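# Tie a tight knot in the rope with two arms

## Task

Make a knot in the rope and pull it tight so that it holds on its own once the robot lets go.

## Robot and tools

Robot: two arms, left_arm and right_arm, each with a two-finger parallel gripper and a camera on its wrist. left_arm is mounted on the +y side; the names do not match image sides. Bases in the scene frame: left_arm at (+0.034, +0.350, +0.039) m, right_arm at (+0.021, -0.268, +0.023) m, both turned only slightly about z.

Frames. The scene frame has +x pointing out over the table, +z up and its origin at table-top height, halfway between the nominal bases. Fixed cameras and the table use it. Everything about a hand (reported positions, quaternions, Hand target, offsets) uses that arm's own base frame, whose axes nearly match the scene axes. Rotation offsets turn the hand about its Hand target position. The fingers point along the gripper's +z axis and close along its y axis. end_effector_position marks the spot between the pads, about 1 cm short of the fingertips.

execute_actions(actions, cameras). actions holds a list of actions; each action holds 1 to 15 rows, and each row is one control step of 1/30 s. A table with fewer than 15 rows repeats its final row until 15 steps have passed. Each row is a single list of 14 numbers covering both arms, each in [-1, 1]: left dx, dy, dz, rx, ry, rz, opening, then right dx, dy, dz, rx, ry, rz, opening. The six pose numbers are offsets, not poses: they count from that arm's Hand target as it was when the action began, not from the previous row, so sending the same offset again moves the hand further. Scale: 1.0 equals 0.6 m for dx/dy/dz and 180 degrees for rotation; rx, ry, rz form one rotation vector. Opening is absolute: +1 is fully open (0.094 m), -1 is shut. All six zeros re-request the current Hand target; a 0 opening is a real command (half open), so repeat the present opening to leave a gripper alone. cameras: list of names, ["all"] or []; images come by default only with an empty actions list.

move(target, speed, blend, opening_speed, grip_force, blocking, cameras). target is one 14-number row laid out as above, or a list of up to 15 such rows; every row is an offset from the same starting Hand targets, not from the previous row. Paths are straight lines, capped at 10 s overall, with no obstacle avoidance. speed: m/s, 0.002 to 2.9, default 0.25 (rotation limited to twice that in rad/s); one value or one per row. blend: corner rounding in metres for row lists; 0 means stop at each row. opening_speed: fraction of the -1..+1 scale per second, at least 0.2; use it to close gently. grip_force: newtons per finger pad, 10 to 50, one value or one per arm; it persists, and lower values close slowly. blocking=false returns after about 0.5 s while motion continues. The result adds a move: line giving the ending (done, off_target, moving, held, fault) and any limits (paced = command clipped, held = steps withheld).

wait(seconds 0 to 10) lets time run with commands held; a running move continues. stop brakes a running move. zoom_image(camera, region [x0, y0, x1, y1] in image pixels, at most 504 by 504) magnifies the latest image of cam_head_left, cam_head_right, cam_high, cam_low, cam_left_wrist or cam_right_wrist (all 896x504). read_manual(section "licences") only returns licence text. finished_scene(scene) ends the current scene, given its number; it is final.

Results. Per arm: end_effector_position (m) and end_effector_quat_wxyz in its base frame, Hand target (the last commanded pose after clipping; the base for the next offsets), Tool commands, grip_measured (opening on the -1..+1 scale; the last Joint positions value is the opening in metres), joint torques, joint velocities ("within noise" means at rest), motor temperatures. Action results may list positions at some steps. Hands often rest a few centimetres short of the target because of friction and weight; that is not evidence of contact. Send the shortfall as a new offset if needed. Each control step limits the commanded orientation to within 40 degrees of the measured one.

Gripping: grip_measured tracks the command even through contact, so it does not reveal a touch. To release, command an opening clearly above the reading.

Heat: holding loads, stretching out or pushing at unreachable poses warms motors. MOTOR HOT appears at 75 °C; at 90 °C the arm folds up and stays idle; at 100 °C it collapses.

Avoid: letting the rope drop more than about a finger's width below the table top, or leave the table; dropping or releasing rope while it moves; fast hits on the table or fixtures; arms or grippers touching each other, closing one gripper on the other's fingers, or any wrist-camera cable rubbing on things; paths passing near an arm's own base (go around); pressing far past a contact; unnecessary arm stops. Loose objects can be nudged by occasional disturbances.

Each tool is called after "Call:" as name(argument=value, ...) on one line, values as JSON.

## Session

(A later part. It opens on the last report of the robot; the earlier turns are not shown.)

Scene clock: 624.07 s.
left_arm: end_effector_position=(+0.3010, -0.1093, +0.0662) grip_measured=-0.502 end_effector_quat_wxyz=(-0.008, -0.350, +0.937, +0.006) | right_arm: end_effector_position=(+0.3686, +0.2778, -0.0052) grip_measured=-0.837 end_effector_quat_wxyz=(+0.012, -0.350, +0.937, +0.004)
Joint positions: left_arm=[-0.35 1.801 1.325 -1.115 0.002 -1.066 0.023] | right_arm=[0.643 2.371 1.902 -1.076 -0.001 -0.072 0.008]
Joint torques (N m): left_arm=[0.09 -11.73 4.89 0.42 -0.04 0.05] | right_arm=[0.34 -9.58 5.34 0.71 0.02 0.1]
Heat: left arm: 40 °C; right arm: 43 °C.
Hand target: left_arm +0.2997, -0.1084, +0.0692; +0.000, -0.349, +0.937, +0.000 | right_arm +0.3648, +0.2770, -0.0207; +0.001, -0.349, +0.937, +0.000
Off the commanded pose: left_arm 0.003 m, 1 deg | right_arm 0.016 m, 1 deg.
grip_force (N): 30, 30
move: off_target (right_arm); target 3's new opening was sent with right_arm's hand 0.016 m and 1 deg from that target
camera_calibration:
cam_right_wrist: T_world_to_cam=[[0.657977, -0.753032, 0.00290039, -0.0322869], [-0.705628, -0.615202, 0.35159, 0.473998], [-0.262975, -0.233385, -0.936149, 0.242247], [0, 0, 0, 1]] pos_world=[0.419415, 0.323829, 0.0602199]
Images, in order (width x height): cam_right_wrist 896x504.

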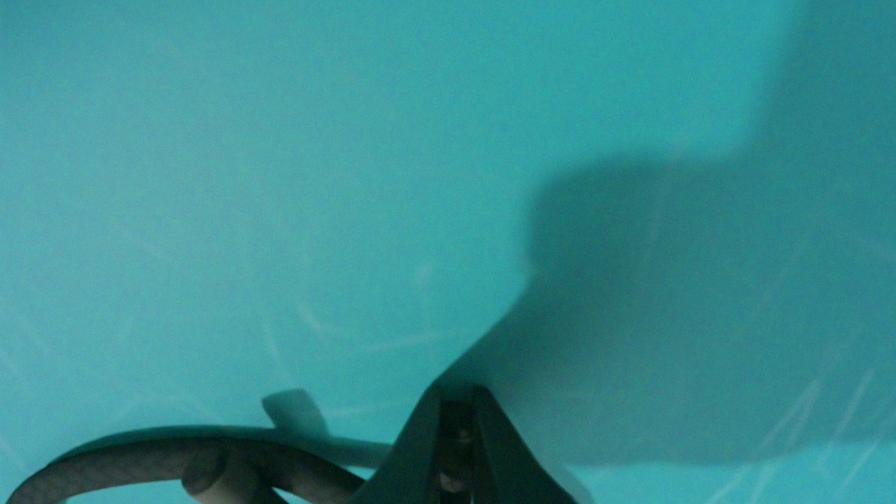

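Call:
move(target=[[0,0,0,0,0,0, -0.5, 0.03,0.025,0.045, 0,0,0, -1],[0,0,0,0,0,0, -0.5, 0.075,-0.05,0.06, 0,0,-0.25, -1]], speed=0.06, blend=[0.01,0], cameras=["cam_right_wrist","cam_high","cam_low"])

Call:
zoom_image(camera="cam_high", region=[370, 220, 490, 340])

Call:
zoom_image(camera="cam_low", region=[280, 160, 430, 280])

Scene clock: 638.87 s.
left_arm: end_effector_position=(+0.3010, -0.1093, +0.0662) grip_measured=-0.502 end_effector_quat_wxyz=(-0.008, -0.350, +0.937, +0.006) | right_arm: end_effector_position=(+0.4042, +0.2486, +0.0154) grip_measured=-0.841 end_effector_quat_wxyz=(+0.000, +0.028, +1.000, +0.001)
Joint positions: left_arm=[-0.35 1.801 1.325 -1.115 0.002 -1.066 0.023] | right_arm=[0.549 2.449 2.124 -1.245 -0.001 0.606 0.007]
Joint torques (N m): left_arm=[0.1 -11.73 4.89 0.42 -0.03 0.03] | right_arm=[-0.68 -10.62 9.05 0.32 0.02 0.13]
Heat: left arm: 39 °C; right arm: 44 °C.
Hand target: left_arm +0.2997, -0.1084, +0.0692; +0.000, -0.349, +0.937, +0.000 | right_arm +0.4098, +0.2468, +0.0153; +0.000, +0.036, +0.999, +0.000
Off the commanded pose: left_arm 0.003 m, 1 deg | right_arm 0.006 m, 1 deg.
grip_force (N): 30, 30
move: done
camera_calibration:
cam_right_wrist: T_world_to_cam=[[-0.0534655, -0.99857, 0.000551423, 0.270859], [-0.925349, 0.0497527, 0.375839, 0.39706], [-0.375328, 0.0195841, -0.926685, 0.246429], [0, 0, 0, 1]] pos_world=[0.474392, 0.245891, 0.078982]
Images, in order (width x height): cam_high 896x504, cam_low 896x504, cam_right_wrist 896x504.

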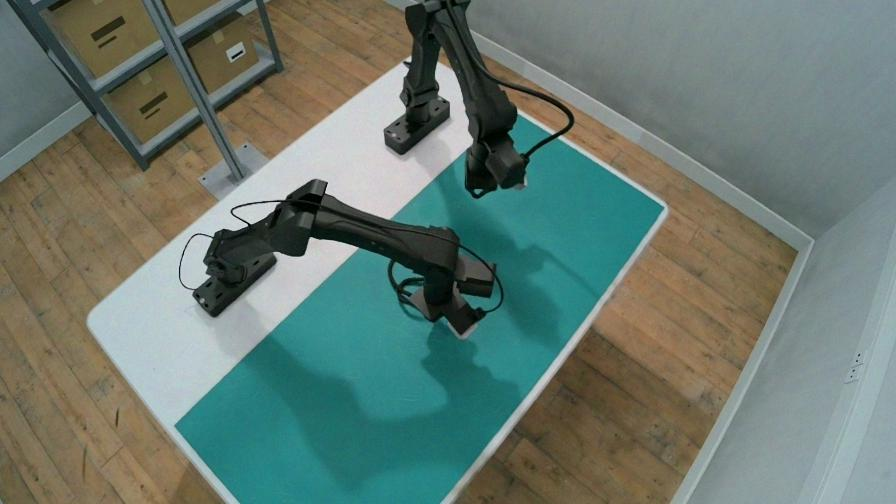

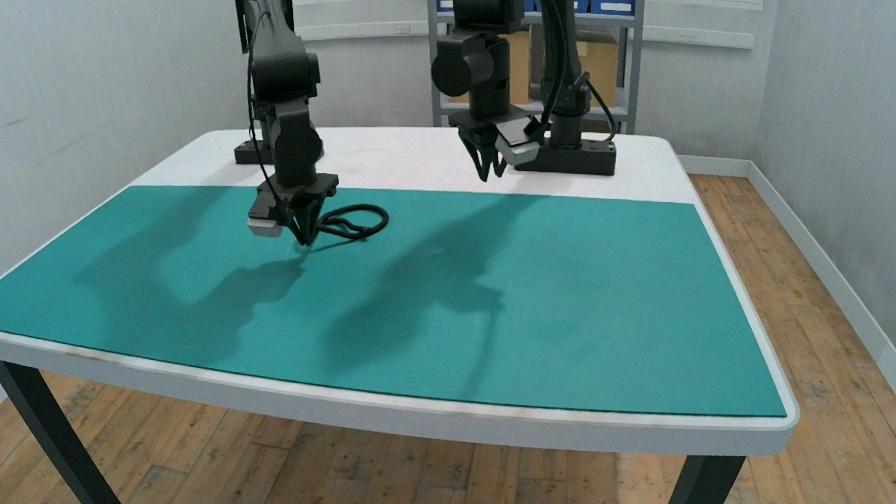

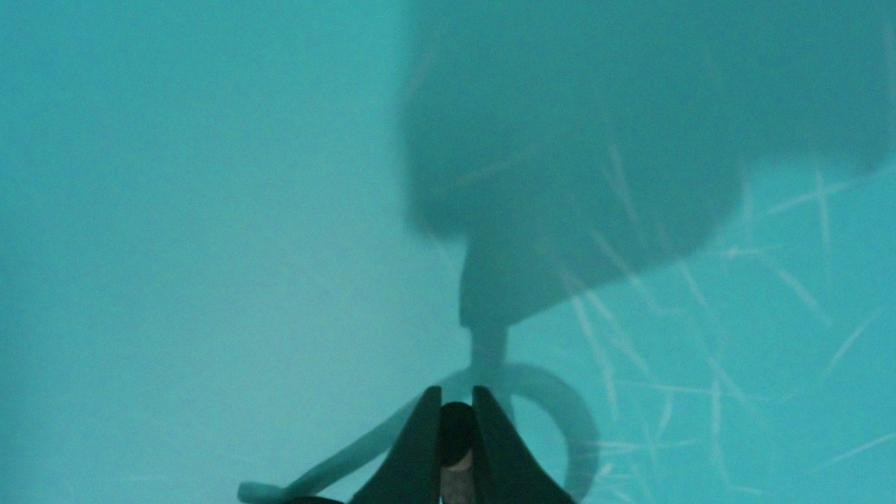

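Scaled by 4.200.

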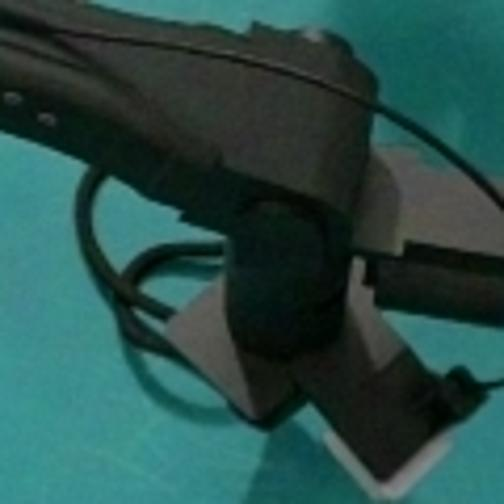

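Scaled by 3.360.

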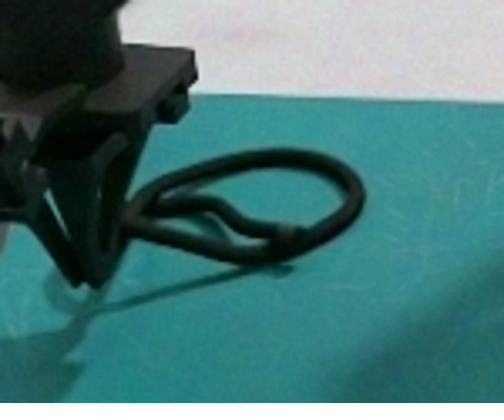

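Call:
move(target=[0,0,0,0,0,0, -0.5, 0.0,-0.025,0.0, 0,0,-0.42, -1], speed=0.1, cameras=["cam_high","cam_low"])

Call:
zoom_image(camera="cam_high", region=[370, 220, 490, 340])

Call:
zoom_image(camera="cam_low", region=[280, 160, 430, 280])

Scene clock: 656.60 s.
left_arm: end_effector_position=(+0.3010, -0.1093, +0.0662) grip_measured=-0.502 end_effector_quat_wxyz=(-0.008, -0.350, +0.937, +0.006) | right_arm: end_effector_position=(+0.4104, +0.2375, +0.0136) grip_measured=-0.841 end_effector_quat_wxyz=(-0.001, +0.635, +0.773, +0.000)
Joint positions: left_arm=[-0.35 1.801 1.325 -1.115 0.002 -1.066 0.023] | right_arm=[0.522 2.449 2.117 -1.239 -0.002 1.897 0.007]
Joint torques (N m): left_arm=[0.09 -11.73 4.9 0.42 -0.03 0.05] | right_arm=[-0.66 -13.19 4.77 0.57 0.02 0.13]
Heat: left arm: 39 °C; right arm: 46 °C.
Hand target: left_arm +0.2997, -0.1084, +0.0692; +0.000, -0.349, +0.937, +0.000 | right_arm +0.4098, +0.2319, +0.0154; +0.000, +0.641, +0.768, +0.000
Off the commanded pose: left_arm 0.003 m, 1 deg | right_arm 0.006 m, 1 deg.
grip_force (N): 30, 30
move: done
Images, in order (width x height): cam_high 896x504, cam_low 896x504.

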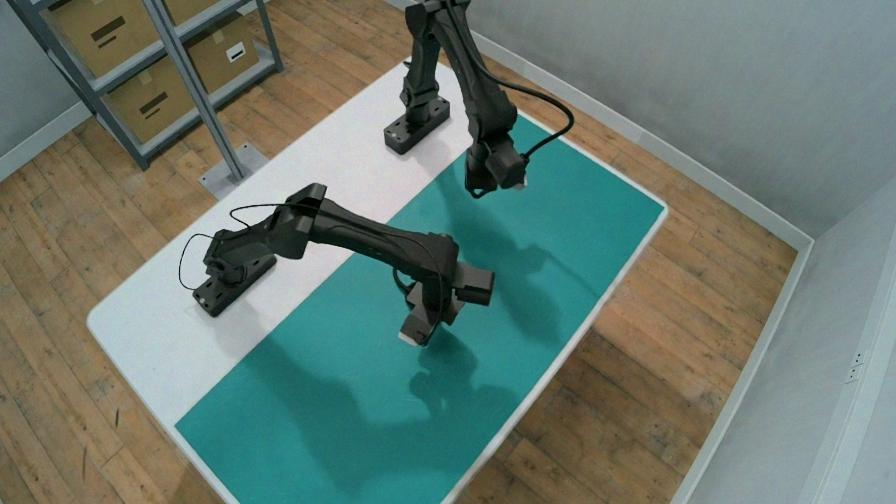

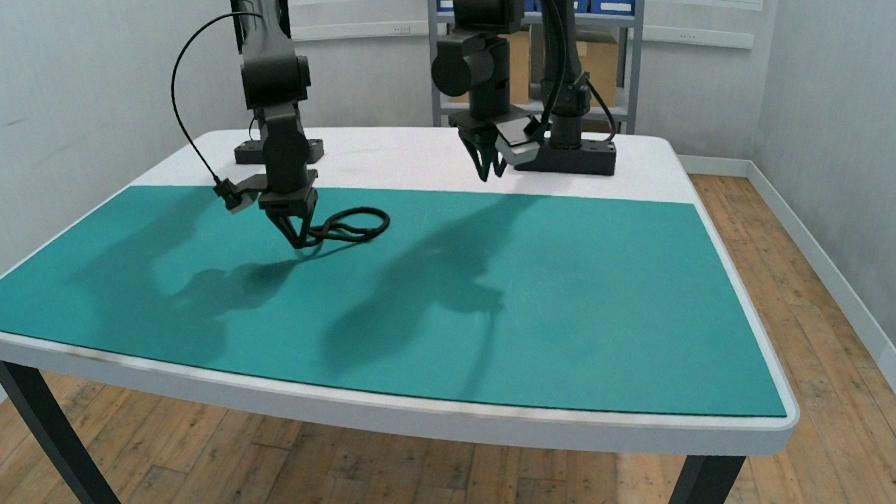

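Scaled by 4.200.

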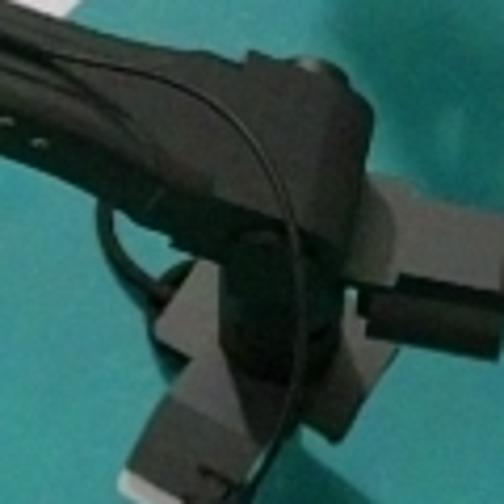

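Scaled by 3.360.

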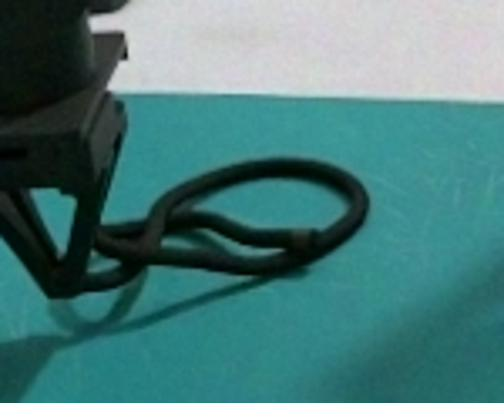

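Call:
move(target=[0.08,-0.25,0.02,0,0,0.14, -0.5, 0.0,0,0.0, 0,0,0, -1], speed=0.25, cameras=["cam_left_wrist"])

Scene clock: 672.90 s.
left_arm: end_effector_position=(+0.3418, -0.2300, +0.0792) grip_measured=-0.502 end_effector_quat_wxyz=(+0.013, -0.467, +0.884, -0.032) | right_arm: end_effector_position=(+0.4105, +0.2375, +0.0136) grip_measured=-0.841 end_effector_quat_wxyz=(-0.001, +0.635, +0.773, +0.001)
Joint positions: left_arm=[-0.591 2.06 1.731 -1.174 0.008 -1.563 0.023] | right_arm=[0.522 2.449 2.117 -1.238 -0.002 1.898 0.007]
Joint velocities: left_arm=[within noise] | right_arm=[-0.012 -0.002 -0.002 -0.154 -0.022 -0.051 0]
Joint torques (N m): left_arm=[0.51 -12.48 6.16 0.31 -0.06 0.03] | right_arm=[-0.66 -13.2 4.75 0.53 0.02 0.11]
Motor temperatures (°C): left_arm=[29 39 33 31 31 31 29] | right_arm=[30 48 38 31 30 31 31]
Heat: left arm: 39 °C; right arm: 48 °C.
Hand target: left_arm +0.3393, -0.2249, +0.0789; +0.011, -0.468, +0.883, -0.024 (not the last commanded pose) | right_arm +0.4099, +0.2320, +0.0154; +0.000, +0.641, +0.768, +0.000
Off the commanded pose: left_arm 0.029 m, 11 deg | right_arm 0.006 m, 1 deg.
grip_force (N): 30, 30
move: held (left_arm; a check stopped the path); limits=held
pose unreachable (left arm): on one or more control steps of this call, first in action 0 (counted from 0), this arm could not follow its commanded pose, so it was not sent that pose on those steps. It may still have moved: this result reports where it is.
cause: moving toward the commanded pose would bring a part of the arm too close to another arm (this arm's wrist (the part past joint 4) and the right arm's wrist (the part past joint 4), where that arm would come to rest).
camera_calibration:
cam_left_wrist: T_world_to_cam=[[0.814781, -0.573702, 0.0836545, -0.415046], [-0.550023, -0.719267, 0.424416, 0.0261181], [-0.183318, -0.391818, -0.901594, 0.136728], [0, 0, 0, 1]] pos_world=[0.377602, -0.165754, 0.146909]
Images, in order (width x height): cam_left_wrist 896x504.

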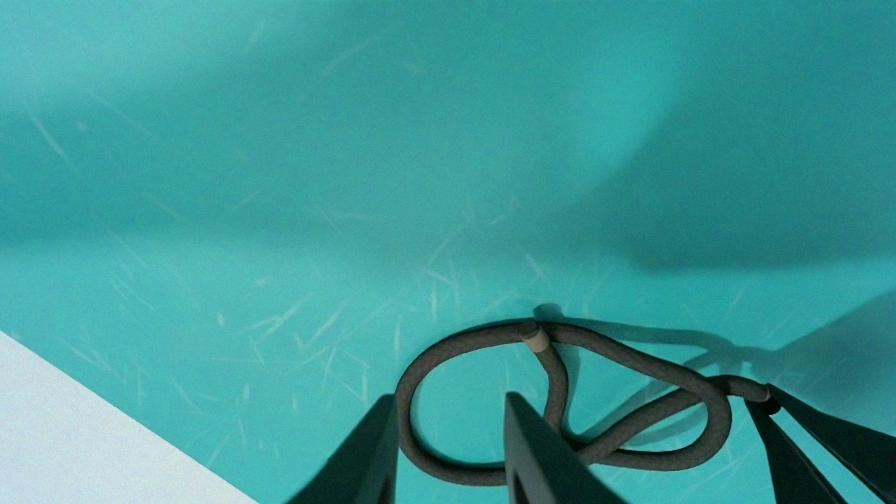

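Call:
move(target=[-0.06,0.13,0.1,0,0,-0.7, -0.5, 0.0,0,0.0, 0,0,0, -1], speed=0.3)

Call:
move(target=[0,0,0,-0.235,-0.0855,0, -0.5, 0.0,0,0.0, 0,0,0, -1], speed=0.3, cameras=["cam_left_wrist","cam_high"])

Scene clock: 725.17 s.
left_arm: end_effector_position=(+0.3083, -0.1523, +0.1316) grip_measured=-0.502 end_effector_quat_wxyz=(-0.018, +0.574, +0.819, -0.022) | right_arm: end_effector_position=(+0.4105, +0.2375, +0.0136) grip_measured=-0.841 end_effector_quat_wxyz=(-0.001, +0.635, +0.773, +0.001)
Joint positions: left_arm=[-0.442 1.89 1.699 -1.423 0.038 0.781 0.023] | right_arm=[0.522 2.449 2.117 -1.238 -0.002 1.898 0.007]
Joint torques (N m): left_arm=[0.57 -12.78 5.9 0.06 -0.04 0.09] | right_arm=[-0.66 -13.22 4.74 0.53 0.02 0.11]
Heat: left arm: 42 °C; right arm: 51 °C.
Hand target: left_arm +0.3032, -0.1470, +0.1388; -0.017, +0.574, +0.818, -0.021 | right_arm +0.4099, +0.2320, +0.0154; +0.000, +0.641, +0.768, +0.000
Off the commanded pose: left_arm 0.010 m, 0 deg | right_arm 0.006 m, 1 deg.
grip_force (N): 30, 30
move: done

Scene clock: 727.40 s.
left_arm: end_effector_position=(+0.3071, -0.1444, +0.1347) grip_measured=-0.502 end_effector_quat_wxyz=(+0.285, +0.536, +0.760, -0.233) | right_arm: end_effector_position=(+0.4105, +0.2375, +0.0136) grip_measured=-0.841 end_effector_quat_wxyz=(-0.001, +0.635, +0.773, +0.001)
Joint positions: left_arm=[-0.096 1.516 1.079 -0.809 0.692 1.014 0.023] | right_arm=[0.522 2.449 2.117 -1.238 -0.002 1.898 0.007]
Joint torques (N m): left_arm=[0.27 -9.13 5.38 1 0.63 0.1] | right_arm=[-0.68 -13.2 4.75 0.53 0.03 0.11]
Heat: left arm: 42 °C; right arm: 51 °C.
Hand target: left_arm +0.3033, -0.1469, +0.1388; +0.298, +0.539, +0.751, -0.238 | right_arm +0.4099, +0.2320, +0.0154; +0.000, +0.641, +0.768, +0.000
Off the commanded pose: left_arm 0.006 m, 2 deg | right_arm 0.006 m, 1 deg.
grip_force (N): 30, 30
move: done
camera_calibration:
cam_left_wrist: T_world_to_cam=[[-0.953741, -0.29638, 0.0503704, 0.245331], [-0.296867, 0.902059, -0.313304, 0.300743], [0.0474199, -0.313764, -0.948316, 0.160586], [0, 0, 0, 1]] pos_world=[0.315648, -0.148191, 0.234153]
Images, in order (width x height): cam_high 896x504, cam_left_wrist 896x504.

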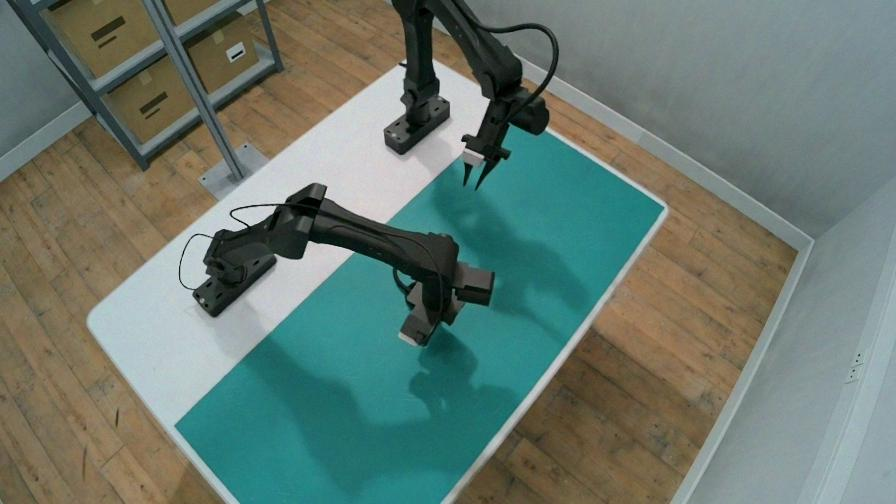

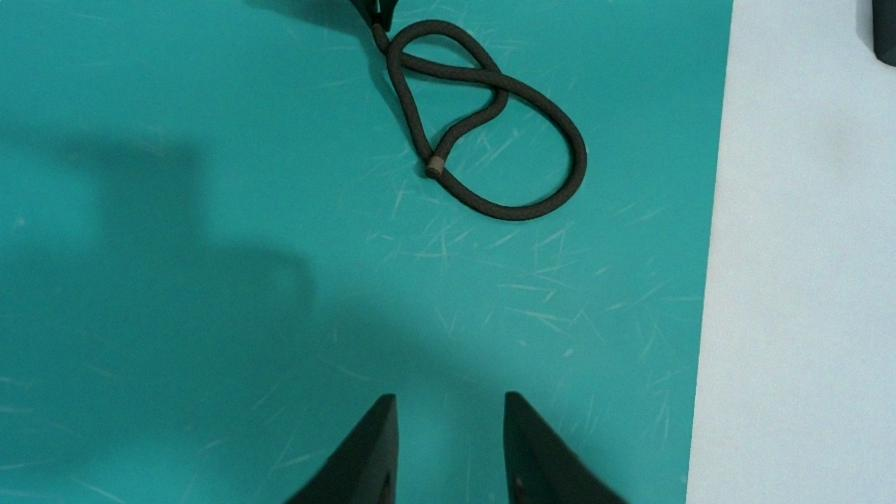

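Call:
move(target=[0.072,-0.183,-0.188,0,0,-0.1, -0.5, 0.0,0,0.0, 0,0,0, -1], speed=0.2, cameras=["cam_left_wrist","cam_high","cam_low"])

Scene clock: 748.33 s.
left_arm: end_effector_position=(+0.3373, -0.2491, +0.0207) grip_measured=-0.502 end_effector_quat_wxyz=(+0.239, +0.646, +0.671, -0.277) | right_arm: end_effector_position=(+0.4105, +0.2375, +0.0136) grip_measured=-0.841 end_effector_quat_wxyz=(-0.001, +0.635, +0.773, +0.001)
Joint positions: left_arm=[-0.356 2.022 1.215 -0.494 0.707 1.077 0.023] | right_arm=[0.522 2.449 2.117 -1.238 -0.002 1.898 0.007]
Joint torques (N m): left_arm=[0.09 -9.72 8.55 0.95 0.67 0.14] | right_arm=[-0.66 -13.2 4.75 0.53 0.01 0.11]
Heat: left arm: 41 °C; right arm: 52 °C.
Hand target: left_arm +0.3464, -0.2567, +0.0260; +0.257, +0.650, +0.657, -0.282 | right_arm +0.4099, +0.2320, +0.0154; +0.000, +0.641, +0.768, +0.000
Off the commanded pose: left_arm 0.013 m, 3 deg | right_arm 0.006 m, 1 deg.
grip_force (N): 30, 30
move: off_target (left_arm)
camera_calibration:
cam_left_wrist: T_world_to_cam=[[-0.9979, 0.00806517, 0.0642684, 0.339298], [-0.0121381, 0.951355, -0.307856, 0.28467], [-0.063625, -0.30799, -0.94926, 0.0569996], [0, 0, 0, 1]] pos_world=[0.345667, -0.256004, 0.119939]
Images, in order (width x height): cam_high 896x504, cam_low 896x504, cam_left_wrist 896x504.

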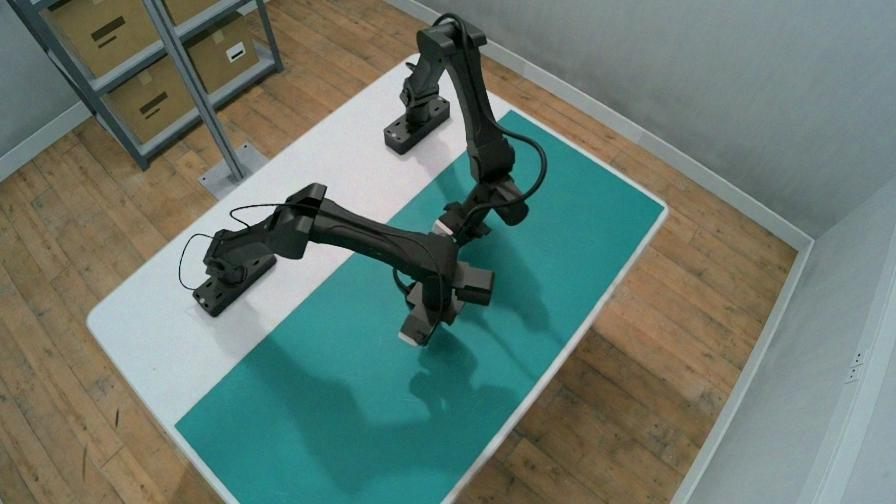

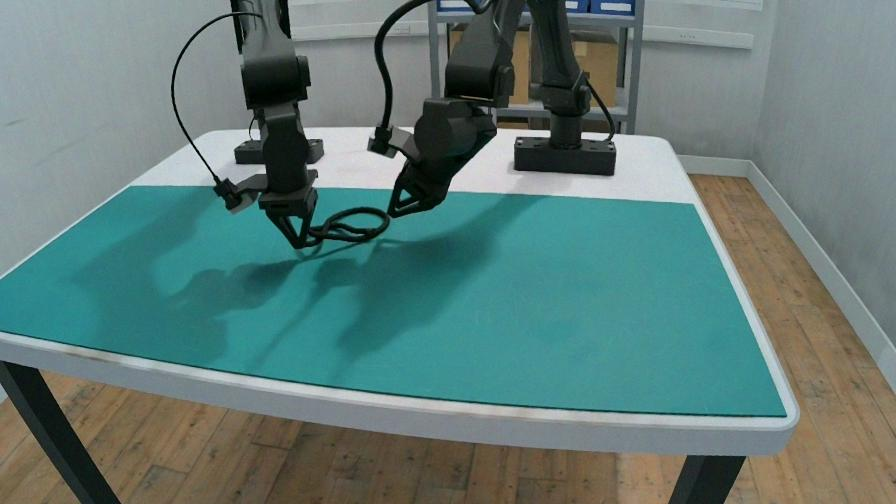

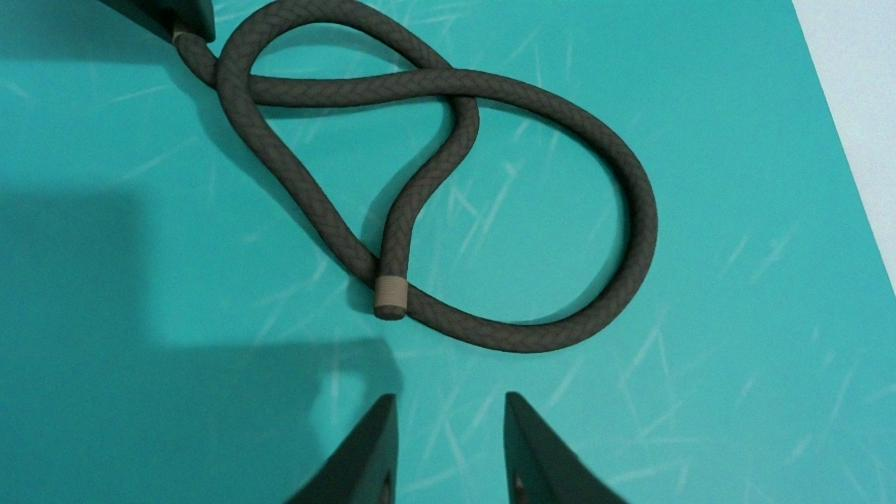

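Call:
move(target=[0.027,-0.083,-0.074,0,0,0, -0.5, 0.0,0,0.0, 0,0,0, -1], speed=0.1, cameras=["cam_left_wrist","cam_low"])

Scene clock: 760.20 s.
left_arm: end_effector_position=(+0.3555, -0.3000, -0.0153) grip_measured=-0.502 end_effector_quat_wxyz=(+0.249, +0.647, +0.662, -0.283) | right_arm: end_effector_position=(+0.4105, +0.2375, +0.0136) grip_measured=-0.841 end_effector_quat_wxyz=(-0.001, +0.635, +0.773, +0.001)
Joint positions: left_arm=[-0.451 2.203 1.314 -0.32 0.699 0.963 0.023] | right_arm=[0.522 2.449 2.117 -1.238 -0.002 1.898 0.007]
Joint torques (N m): left_arm=[-0.34 -10.26 8.27 1.12 0.38 0] | right_arm=[-0.66 -13.2 4.74 0.53 0.02 0.11]
Heat: left arm: 42 °C; right arm: 52 °C.
Hand target: left_arm +0.3627, -0.3066, -0.0184; +0.258, +0.650, +0.657, -0.282 | right_arm +0.4098, +0.2320, +0.0154; +0.000, +0.641, +0.768, +0.000
Off the commanded pose: left_arm 0.010 m, 1 deg | right_arm 0.006 m, 1 deg.
grip_force (N): 30, 30
move: done
camera_calibration:
cam_left_wrist: T_world_to_cam=[[-0.998365, 0.0198374, 0.0536162, 0.363798], [0.000887553, 0.943131, -0.332421, 0.314752], [-0.0571614, -0.33183, -0.941606, -0.000962274], [0, 0, 0, 1]] pos_world=[0.362869, -0.304388, 0.0842186]
Images, in order (width x height): cam_low 896x504, cam_left_wrist 896x504.

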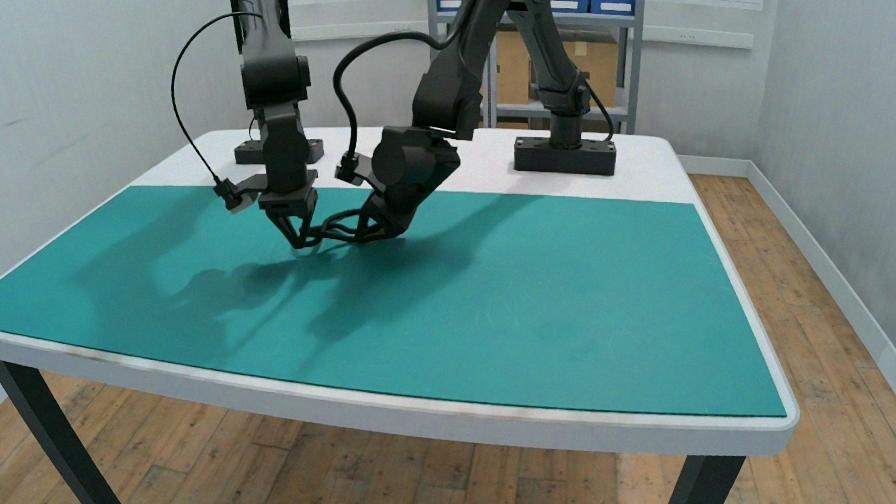

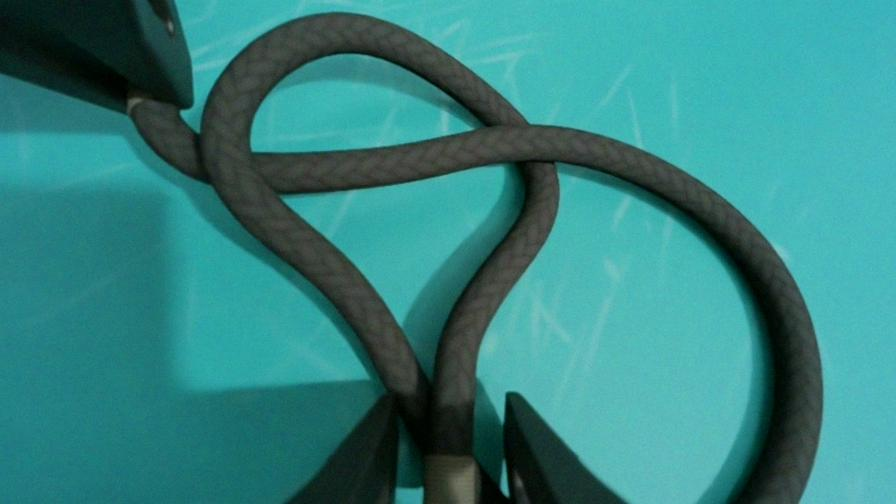

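Call:
move(target=[[0.0,-0.003,-0.016,0,0,0, -0.5, 0.0,0,0.0, 0,0,0, -1],[0.0,-0.003,-0.016,0,0,0, -1, 0.0,0,0.0, 0,0,0, -1]], speed=0.1, cameras=["cam_left_wrist","cam_low"])

Scene clock: 768.77 s.
left_arm: end_effector_position=(+0.3587, -0.3056, -0.0161) grip_measured=-0.838 end_effector_quat_wxyz=(+0.261, +0.647, +0.656, -0.287) | right_arm: end_effector_position=(+0.4105, +0.2375, +0.0136) grip_measured=-0.841 end_effector_quat_wxyz=(-0.001, +0.635, +0.773, +0.001)
Joint positions: left_arm=[-0.455 2.215 1.314 -0.279 0.713 0.955 0.008] | right_arm=[0.522 2.449 2.117 -1.238 -0.002 1.898 0.007]
Joint torques (N m): left_arm=[-0.32 -9.46 7.83 1.07 0.22 0.04] | right_arm=[-0.68 -13.2 4.75 0.53 0.02 0.11]
Heat: left arm: 42 °C; right arm: 52 °C.
Hand target: left_arm +0.3628, -0.3083, -0.0279; +0.258, +0.650, +0.657, -0.282 | right_arm +0.4098, +0.2319, +0.0154; +0.000, +0.641, +0.768, +0.000
Off the commanded pose: left_arm 0.013 m, 1 deg | right_arm 0.006 m, 1 deg.
grip_force (N): 30, 30
move: off_target (left_arm); target 2's new opening was sent with left_arm's hand 0.015 m and 1 deg from that target
camera_calibration:
cam_left_wrist: T_world_to_cam=[[-0.998962, 0.0241839, 0.0385951, 0.368289], [0.00892855, 0.934926, -0.35473, 0.313954], [-0.0446623, -0.354017, -0.934172, -0.0145019], [0, 0, 0, 1]] pos_world=[0.364456, -0.307564, 0.0836074]
Images, in order (width x height): cam_low 896x504, cam_left_wrist 896x504.

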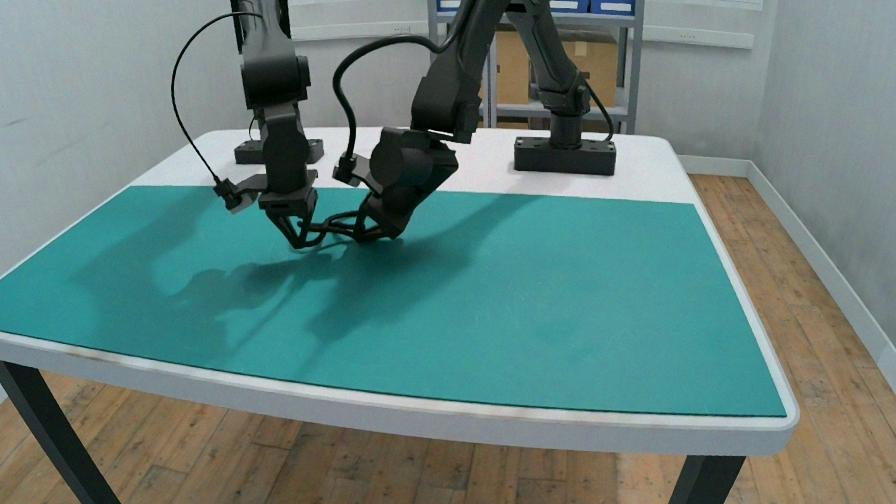

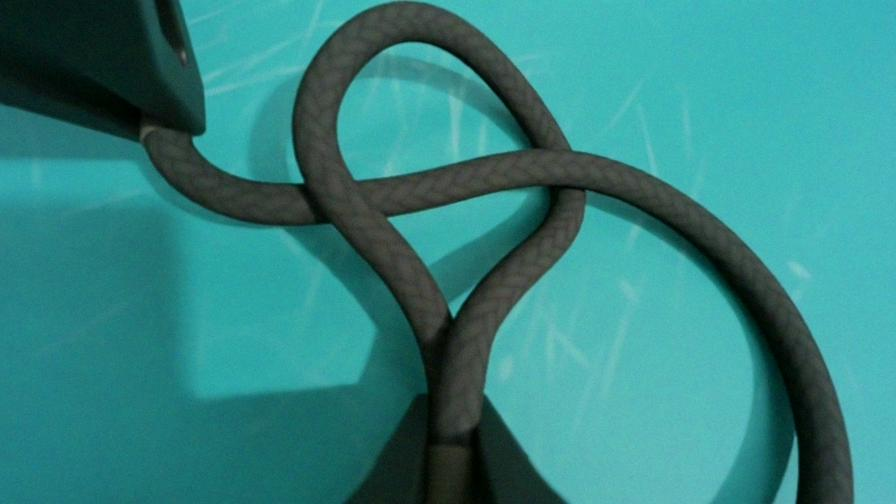

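Call:
move(target=[[0.0,0.05,0.06,0,0,0, -1, 0.0,0,0.0, 0,0,0, -1],[-0.03,0.17,0.09,0,0,0, -1, 0.0,0,0.0, 0,0,0, -1]], speed=0.06, blend=[0.01,0], cameras=["cam_left_wrist","cam_low","cam_high"])

Scene clock: 776.23 s.
left_arm: end_effector_position=(+0.3530, -0.2051, +0.0173) grip_measured=-0.840 end_effector_quat_wxyz=(+0.252, +0.650, +0.664, -0.269) | right_arm: end_effector_position=(+0.4105, +0.2377, +0.0136) grip_measured=-0.841 end_effector_quat_wxyz=(-0.001, +0.635, +0.773, +0.001)
Joint positions: left_arm=[-0.228 2.042 1.23 -0.57 0.736 1.249 0.008] | right_arm=[0.522 2.449 2.117 -1.238 -0.002 1.898 0.007]
Joint torques (N m): left_arm=[0.27 -13.74 4.62 0.49 0.73 0.11] | right_arm=[-0.7 -13.2 4.75 0.53 0.03 0.11]
Motor temperatures (°C): left_arm=[29 42 34 32 31 31 29] | right_arm=[30 53 38 31 30 31 31]
Heat: left arm: 42 °C; right arm: 53 °C.
Hand target: left_arm +0.3447, -0.2064, +0.0262; +0.258, +0.650, +0.657, -0.282 | right_arm +0.4098, +0.2320, +0.0154; +0.000, +0.641, +0.768, +0.000
Off the commanded pose: left_arm 0.012 m, 2 deg | right_arm 0.006 m, 1 deg.
grip_force (N): 30, 30
move: off_target (left_arm)
camera_calibration:
cam_left_wrist: T_world_to_cam=[[-0.999428, 0.0129471, 0.0312567, 0.356907], [0.00239849, 0.948668, -0.316264, 0.236369], [-0.0337469, -0.316008, -0.948156, 0.0561917], [0, 0, 0, 1]] pos_world=[0.358032, -0.2111, 0.116878]
Images, in order (width x height): cam_high 896x504, cam_low 896x504, cam_left_wrist 896x504.

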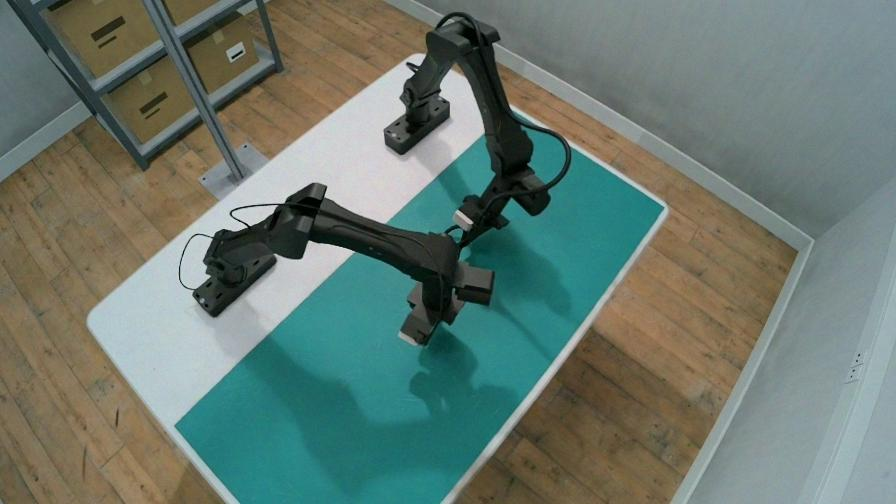

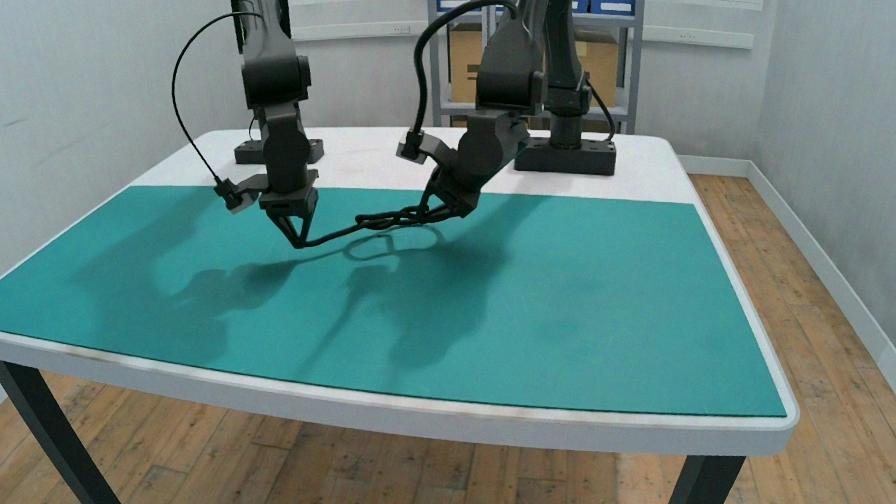

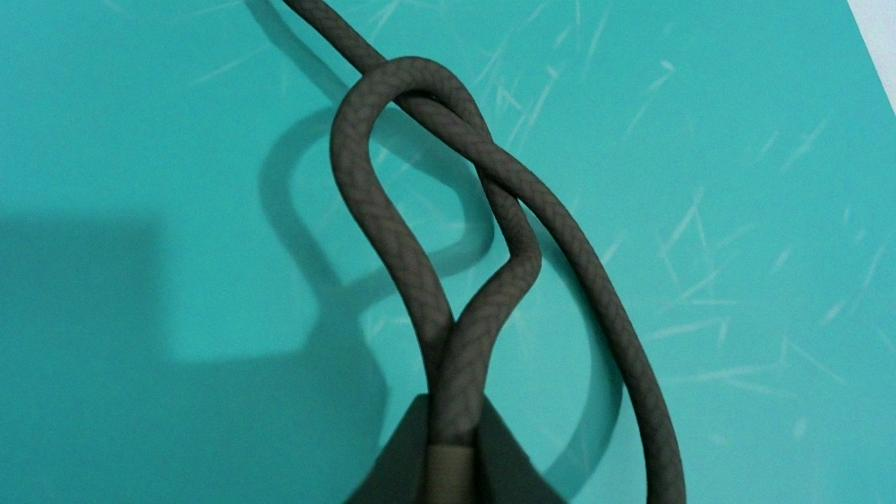

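Call:
move(target=[-0.03,0.08,0.1,0,0,0, -1, 0.0,-0.02,0.03, 0,0,0, -1], speed=0.05, cameras=["cam_left_wrist","cam_low","cam_high"])

Scene clock: 791.00 s.
left_arm: end_effector_position=(+0.3224, -0.1555, +0.0689) grip_measured=-0.840 end_effector_quat_wxyz=(+0.236, +0.648, +0.668, -0.281) | right_arm: end_effector_position=(+0.4142, +0.2279, +0.0198) grip_measured=-0.841 end_effector_quat_wxyz=(-0.001, +0.639, +0.769, +0.002)
Joint positions: left_arm=[-0.101 1.876 1.23 -0.897 0.751 1.428 0.008] | right_arm=[0.5 2.435 2.117 -1.25 -0.003 1.887 0.007]
Joint torques (N m): left_arm=[0.46 -12.05 8.02 0.21 0.74 0.13] | right_arm=[-0.69 -14.9 5.05 0.21 0.02 -0.01]
Heat: left arm: 42 °C; right arm: 53 °C.
Hand target: left_arm +0.3268, -0.1584, +0.0862; +0.258, +0.650, +0.657, -0.282 | right_arm +0.4098, +0.2200, +0.0334; +0.000, +0.641, +0.768, +0.000
Off the commanded pose: left_arm 0.018 m, 3 deg | right_arm 0.016 m, 0 deg.
grip_force (N): 30, 30
move: off_target (left_arm, right_arm)
camera_calibration:
cam_left_wrist: T_world_to_cam=[[-0.997268, 0.0186004, 0.0714826, 0.321483], [-0.00451613, 0.950608, -0.310362, 0.207785], [-0.0737248, -0.309837, -0.947927, 0.133571], [0, 0, 0, 1]] pos_world=[0.33139, -0.162117, 0.168124]
Images, in order (width x height): cam_high 896x504, cam_low 896x504, cam_left_wrist 896x504.

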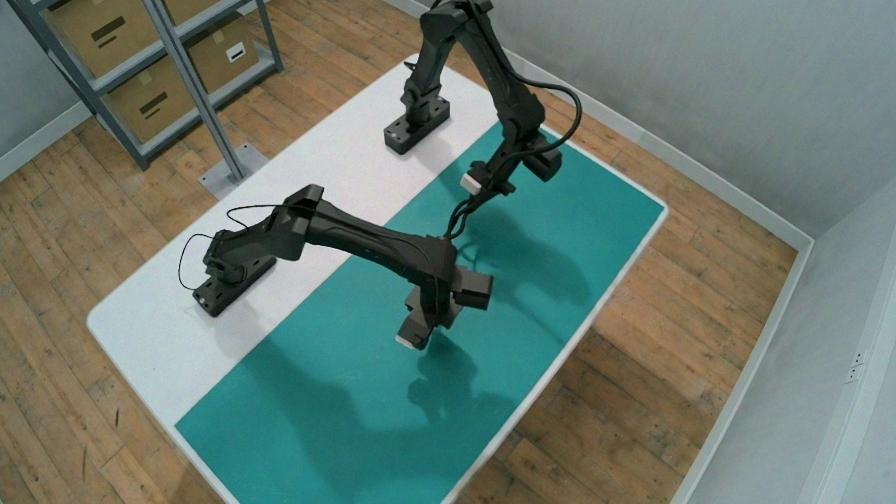

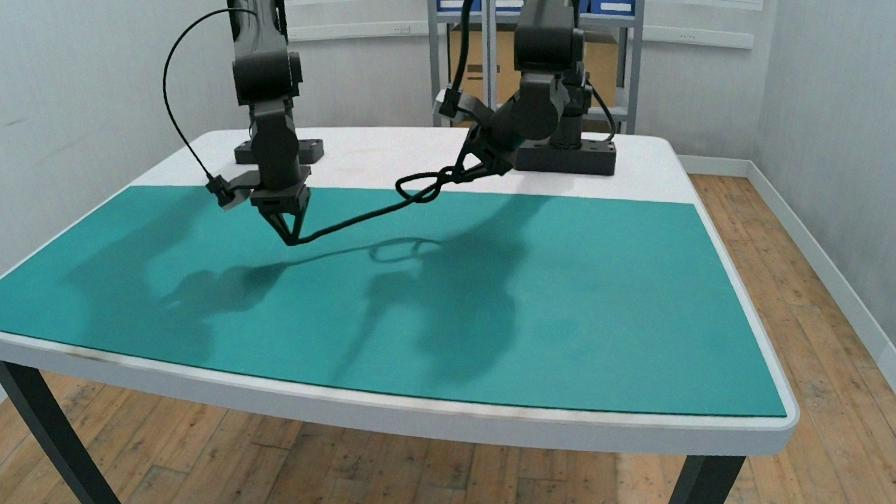

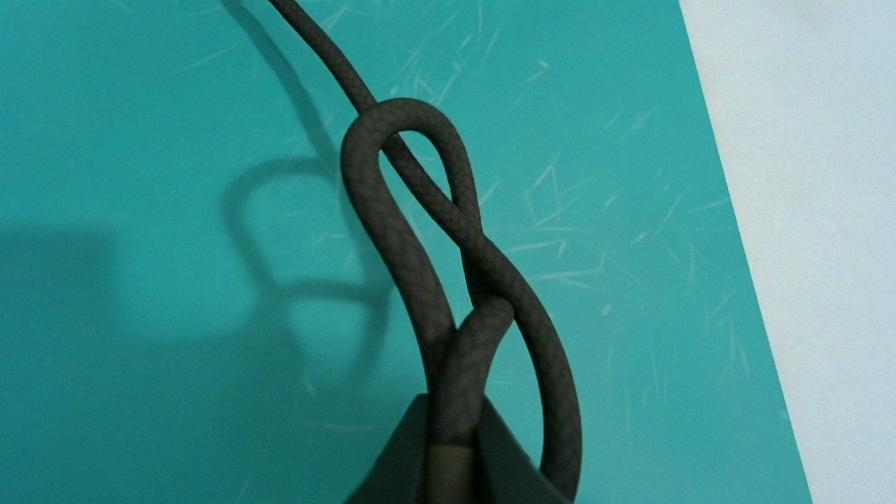

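Call:
zoom_image(camera="cam_low", region=[370, 120, 530, 240])

Call:
zoom_image(camera="cam_high", region=[420, 130, 540, 250])

Call:
zoom_image(camera="cam_left_wrist", region=[320, 300, 620, 504])

Scaled by 3.150.

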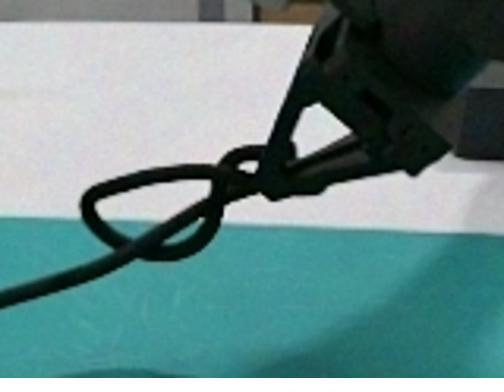

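Scaled by 4.200.

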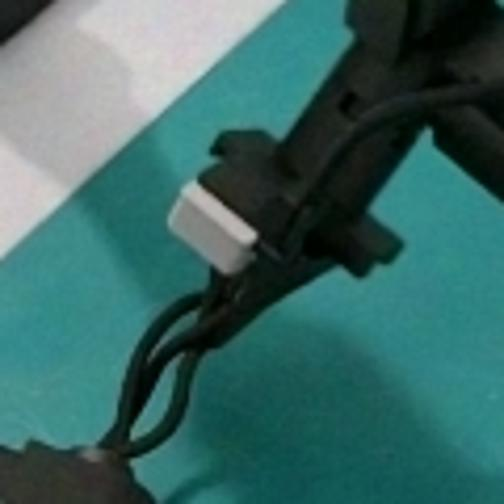

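Scaled by 1.680.

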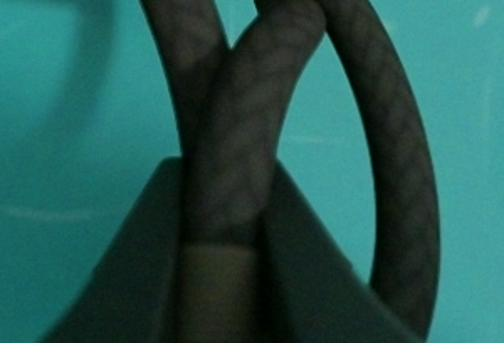

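Call:
move(target=[[-0.0,-0.02,-0.16,0,0,0, -1, 0.0,0.02,-0.04, 0,0,0, -1],[0.0,-0.025,-0.187,0,0,0, -1, 0.0,0.02,-0.05, 0,0,0, -1]], speed=0.1, blend=[0.01,0], cameras=["cam_left_wrist","cam_low"])

Call:
zoom_image(camera="cam_low", region=[360, 130, 520, 250])

Scene clock: 818.87 s.
left_arm: end_effector_position=(+0.3324, -0.1690, -0.0194) grip_measured=-0.840 end_effector_quat_wxyz=(+0.256, +0.651, +0.661, -0.270) | right_arm: end_effector_position=(+0.4162, +0.2319, +0.0107) grip_measured=-0.841 end_effector_quat_wxyz=(+0.002, +0.641, +0.767, +0.010)
Joint positions: left_arm=[-0.135 2.062 1.079 -0.48 0.757 1.378 0.008] | right_arm=[0.505 2.435 2.081 -1.196 -0.003 1.898 0.007]
Joint torques (N m): left_arm=[-0.43 -9.05 3.93 0.77 0.65 0.02] | right_arm=[0.61 -11.64 4.82 0.57 0.03 0.11]
Heat: left arm: 44 °C; right arm: 50 °C.
Hand target: left_arm +0.3266, -0.1733, -0.0262; +0.257, +0.650, +0.657, -0.282 | right_arm +0.4098, +0.2320, +0.0034; +0.000, +0.641, +0.768, +0.000
Off the commanded pose: left_arm 0.010 m, 1 deg | right_arm 0.010 m, 1 deg.
grip_force (N): 30, 30
move: done; blend cut to 0.0082 m at target 1
camera_calibration:
cam_left_wrist: T_world_to_cam=[[-0.999531, 0.0167352, 0.0256497, 0.337528], [0.00754816, 0.94628, -0.323261, 0.188245], [-0.0296816, -0.322916, -0.945962, 0.0296849], [0, 0, 0, 1]] pos_world=[0.33683, -0.174196, 0.0802758]
Images, in order (width x height): cam_low 896x504, cam_left_wrist 896x504.

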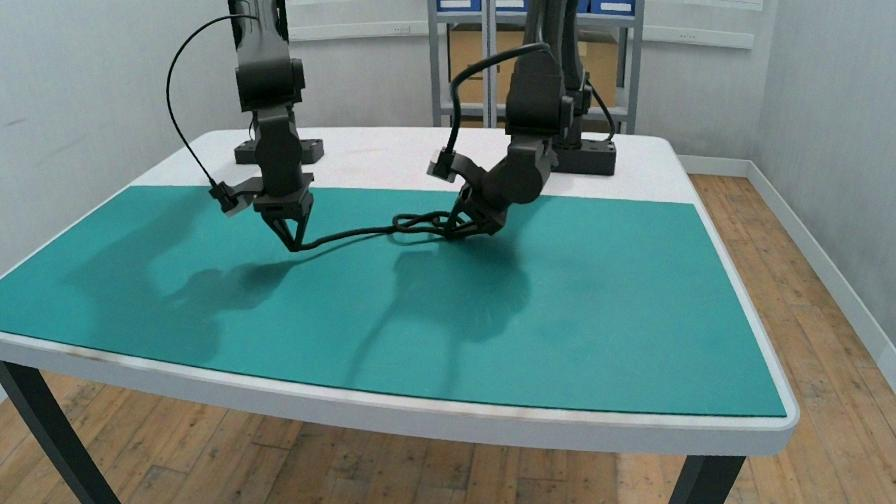

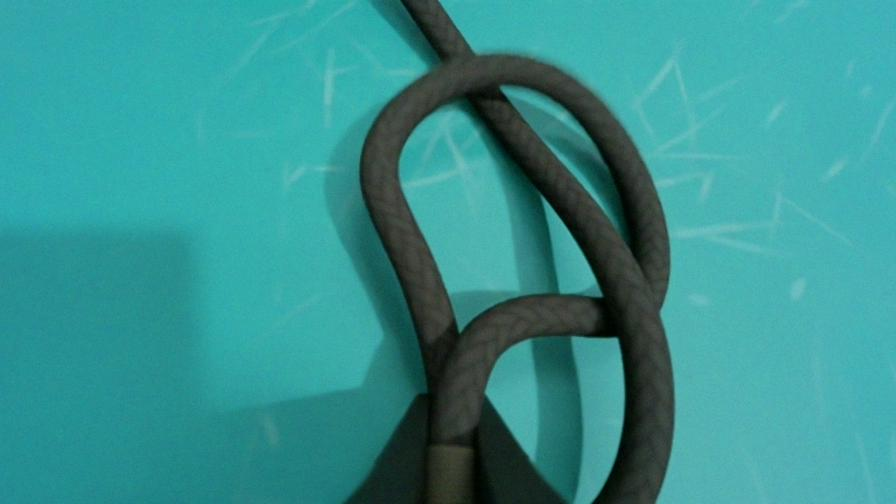

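Scaled by 3.150.

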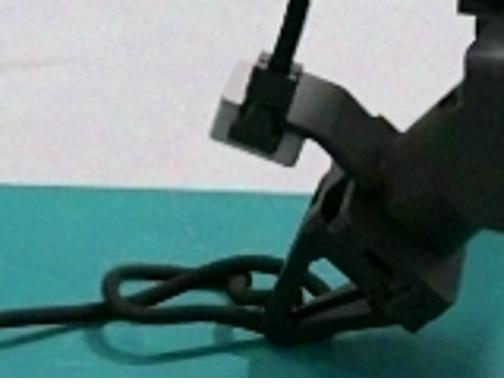

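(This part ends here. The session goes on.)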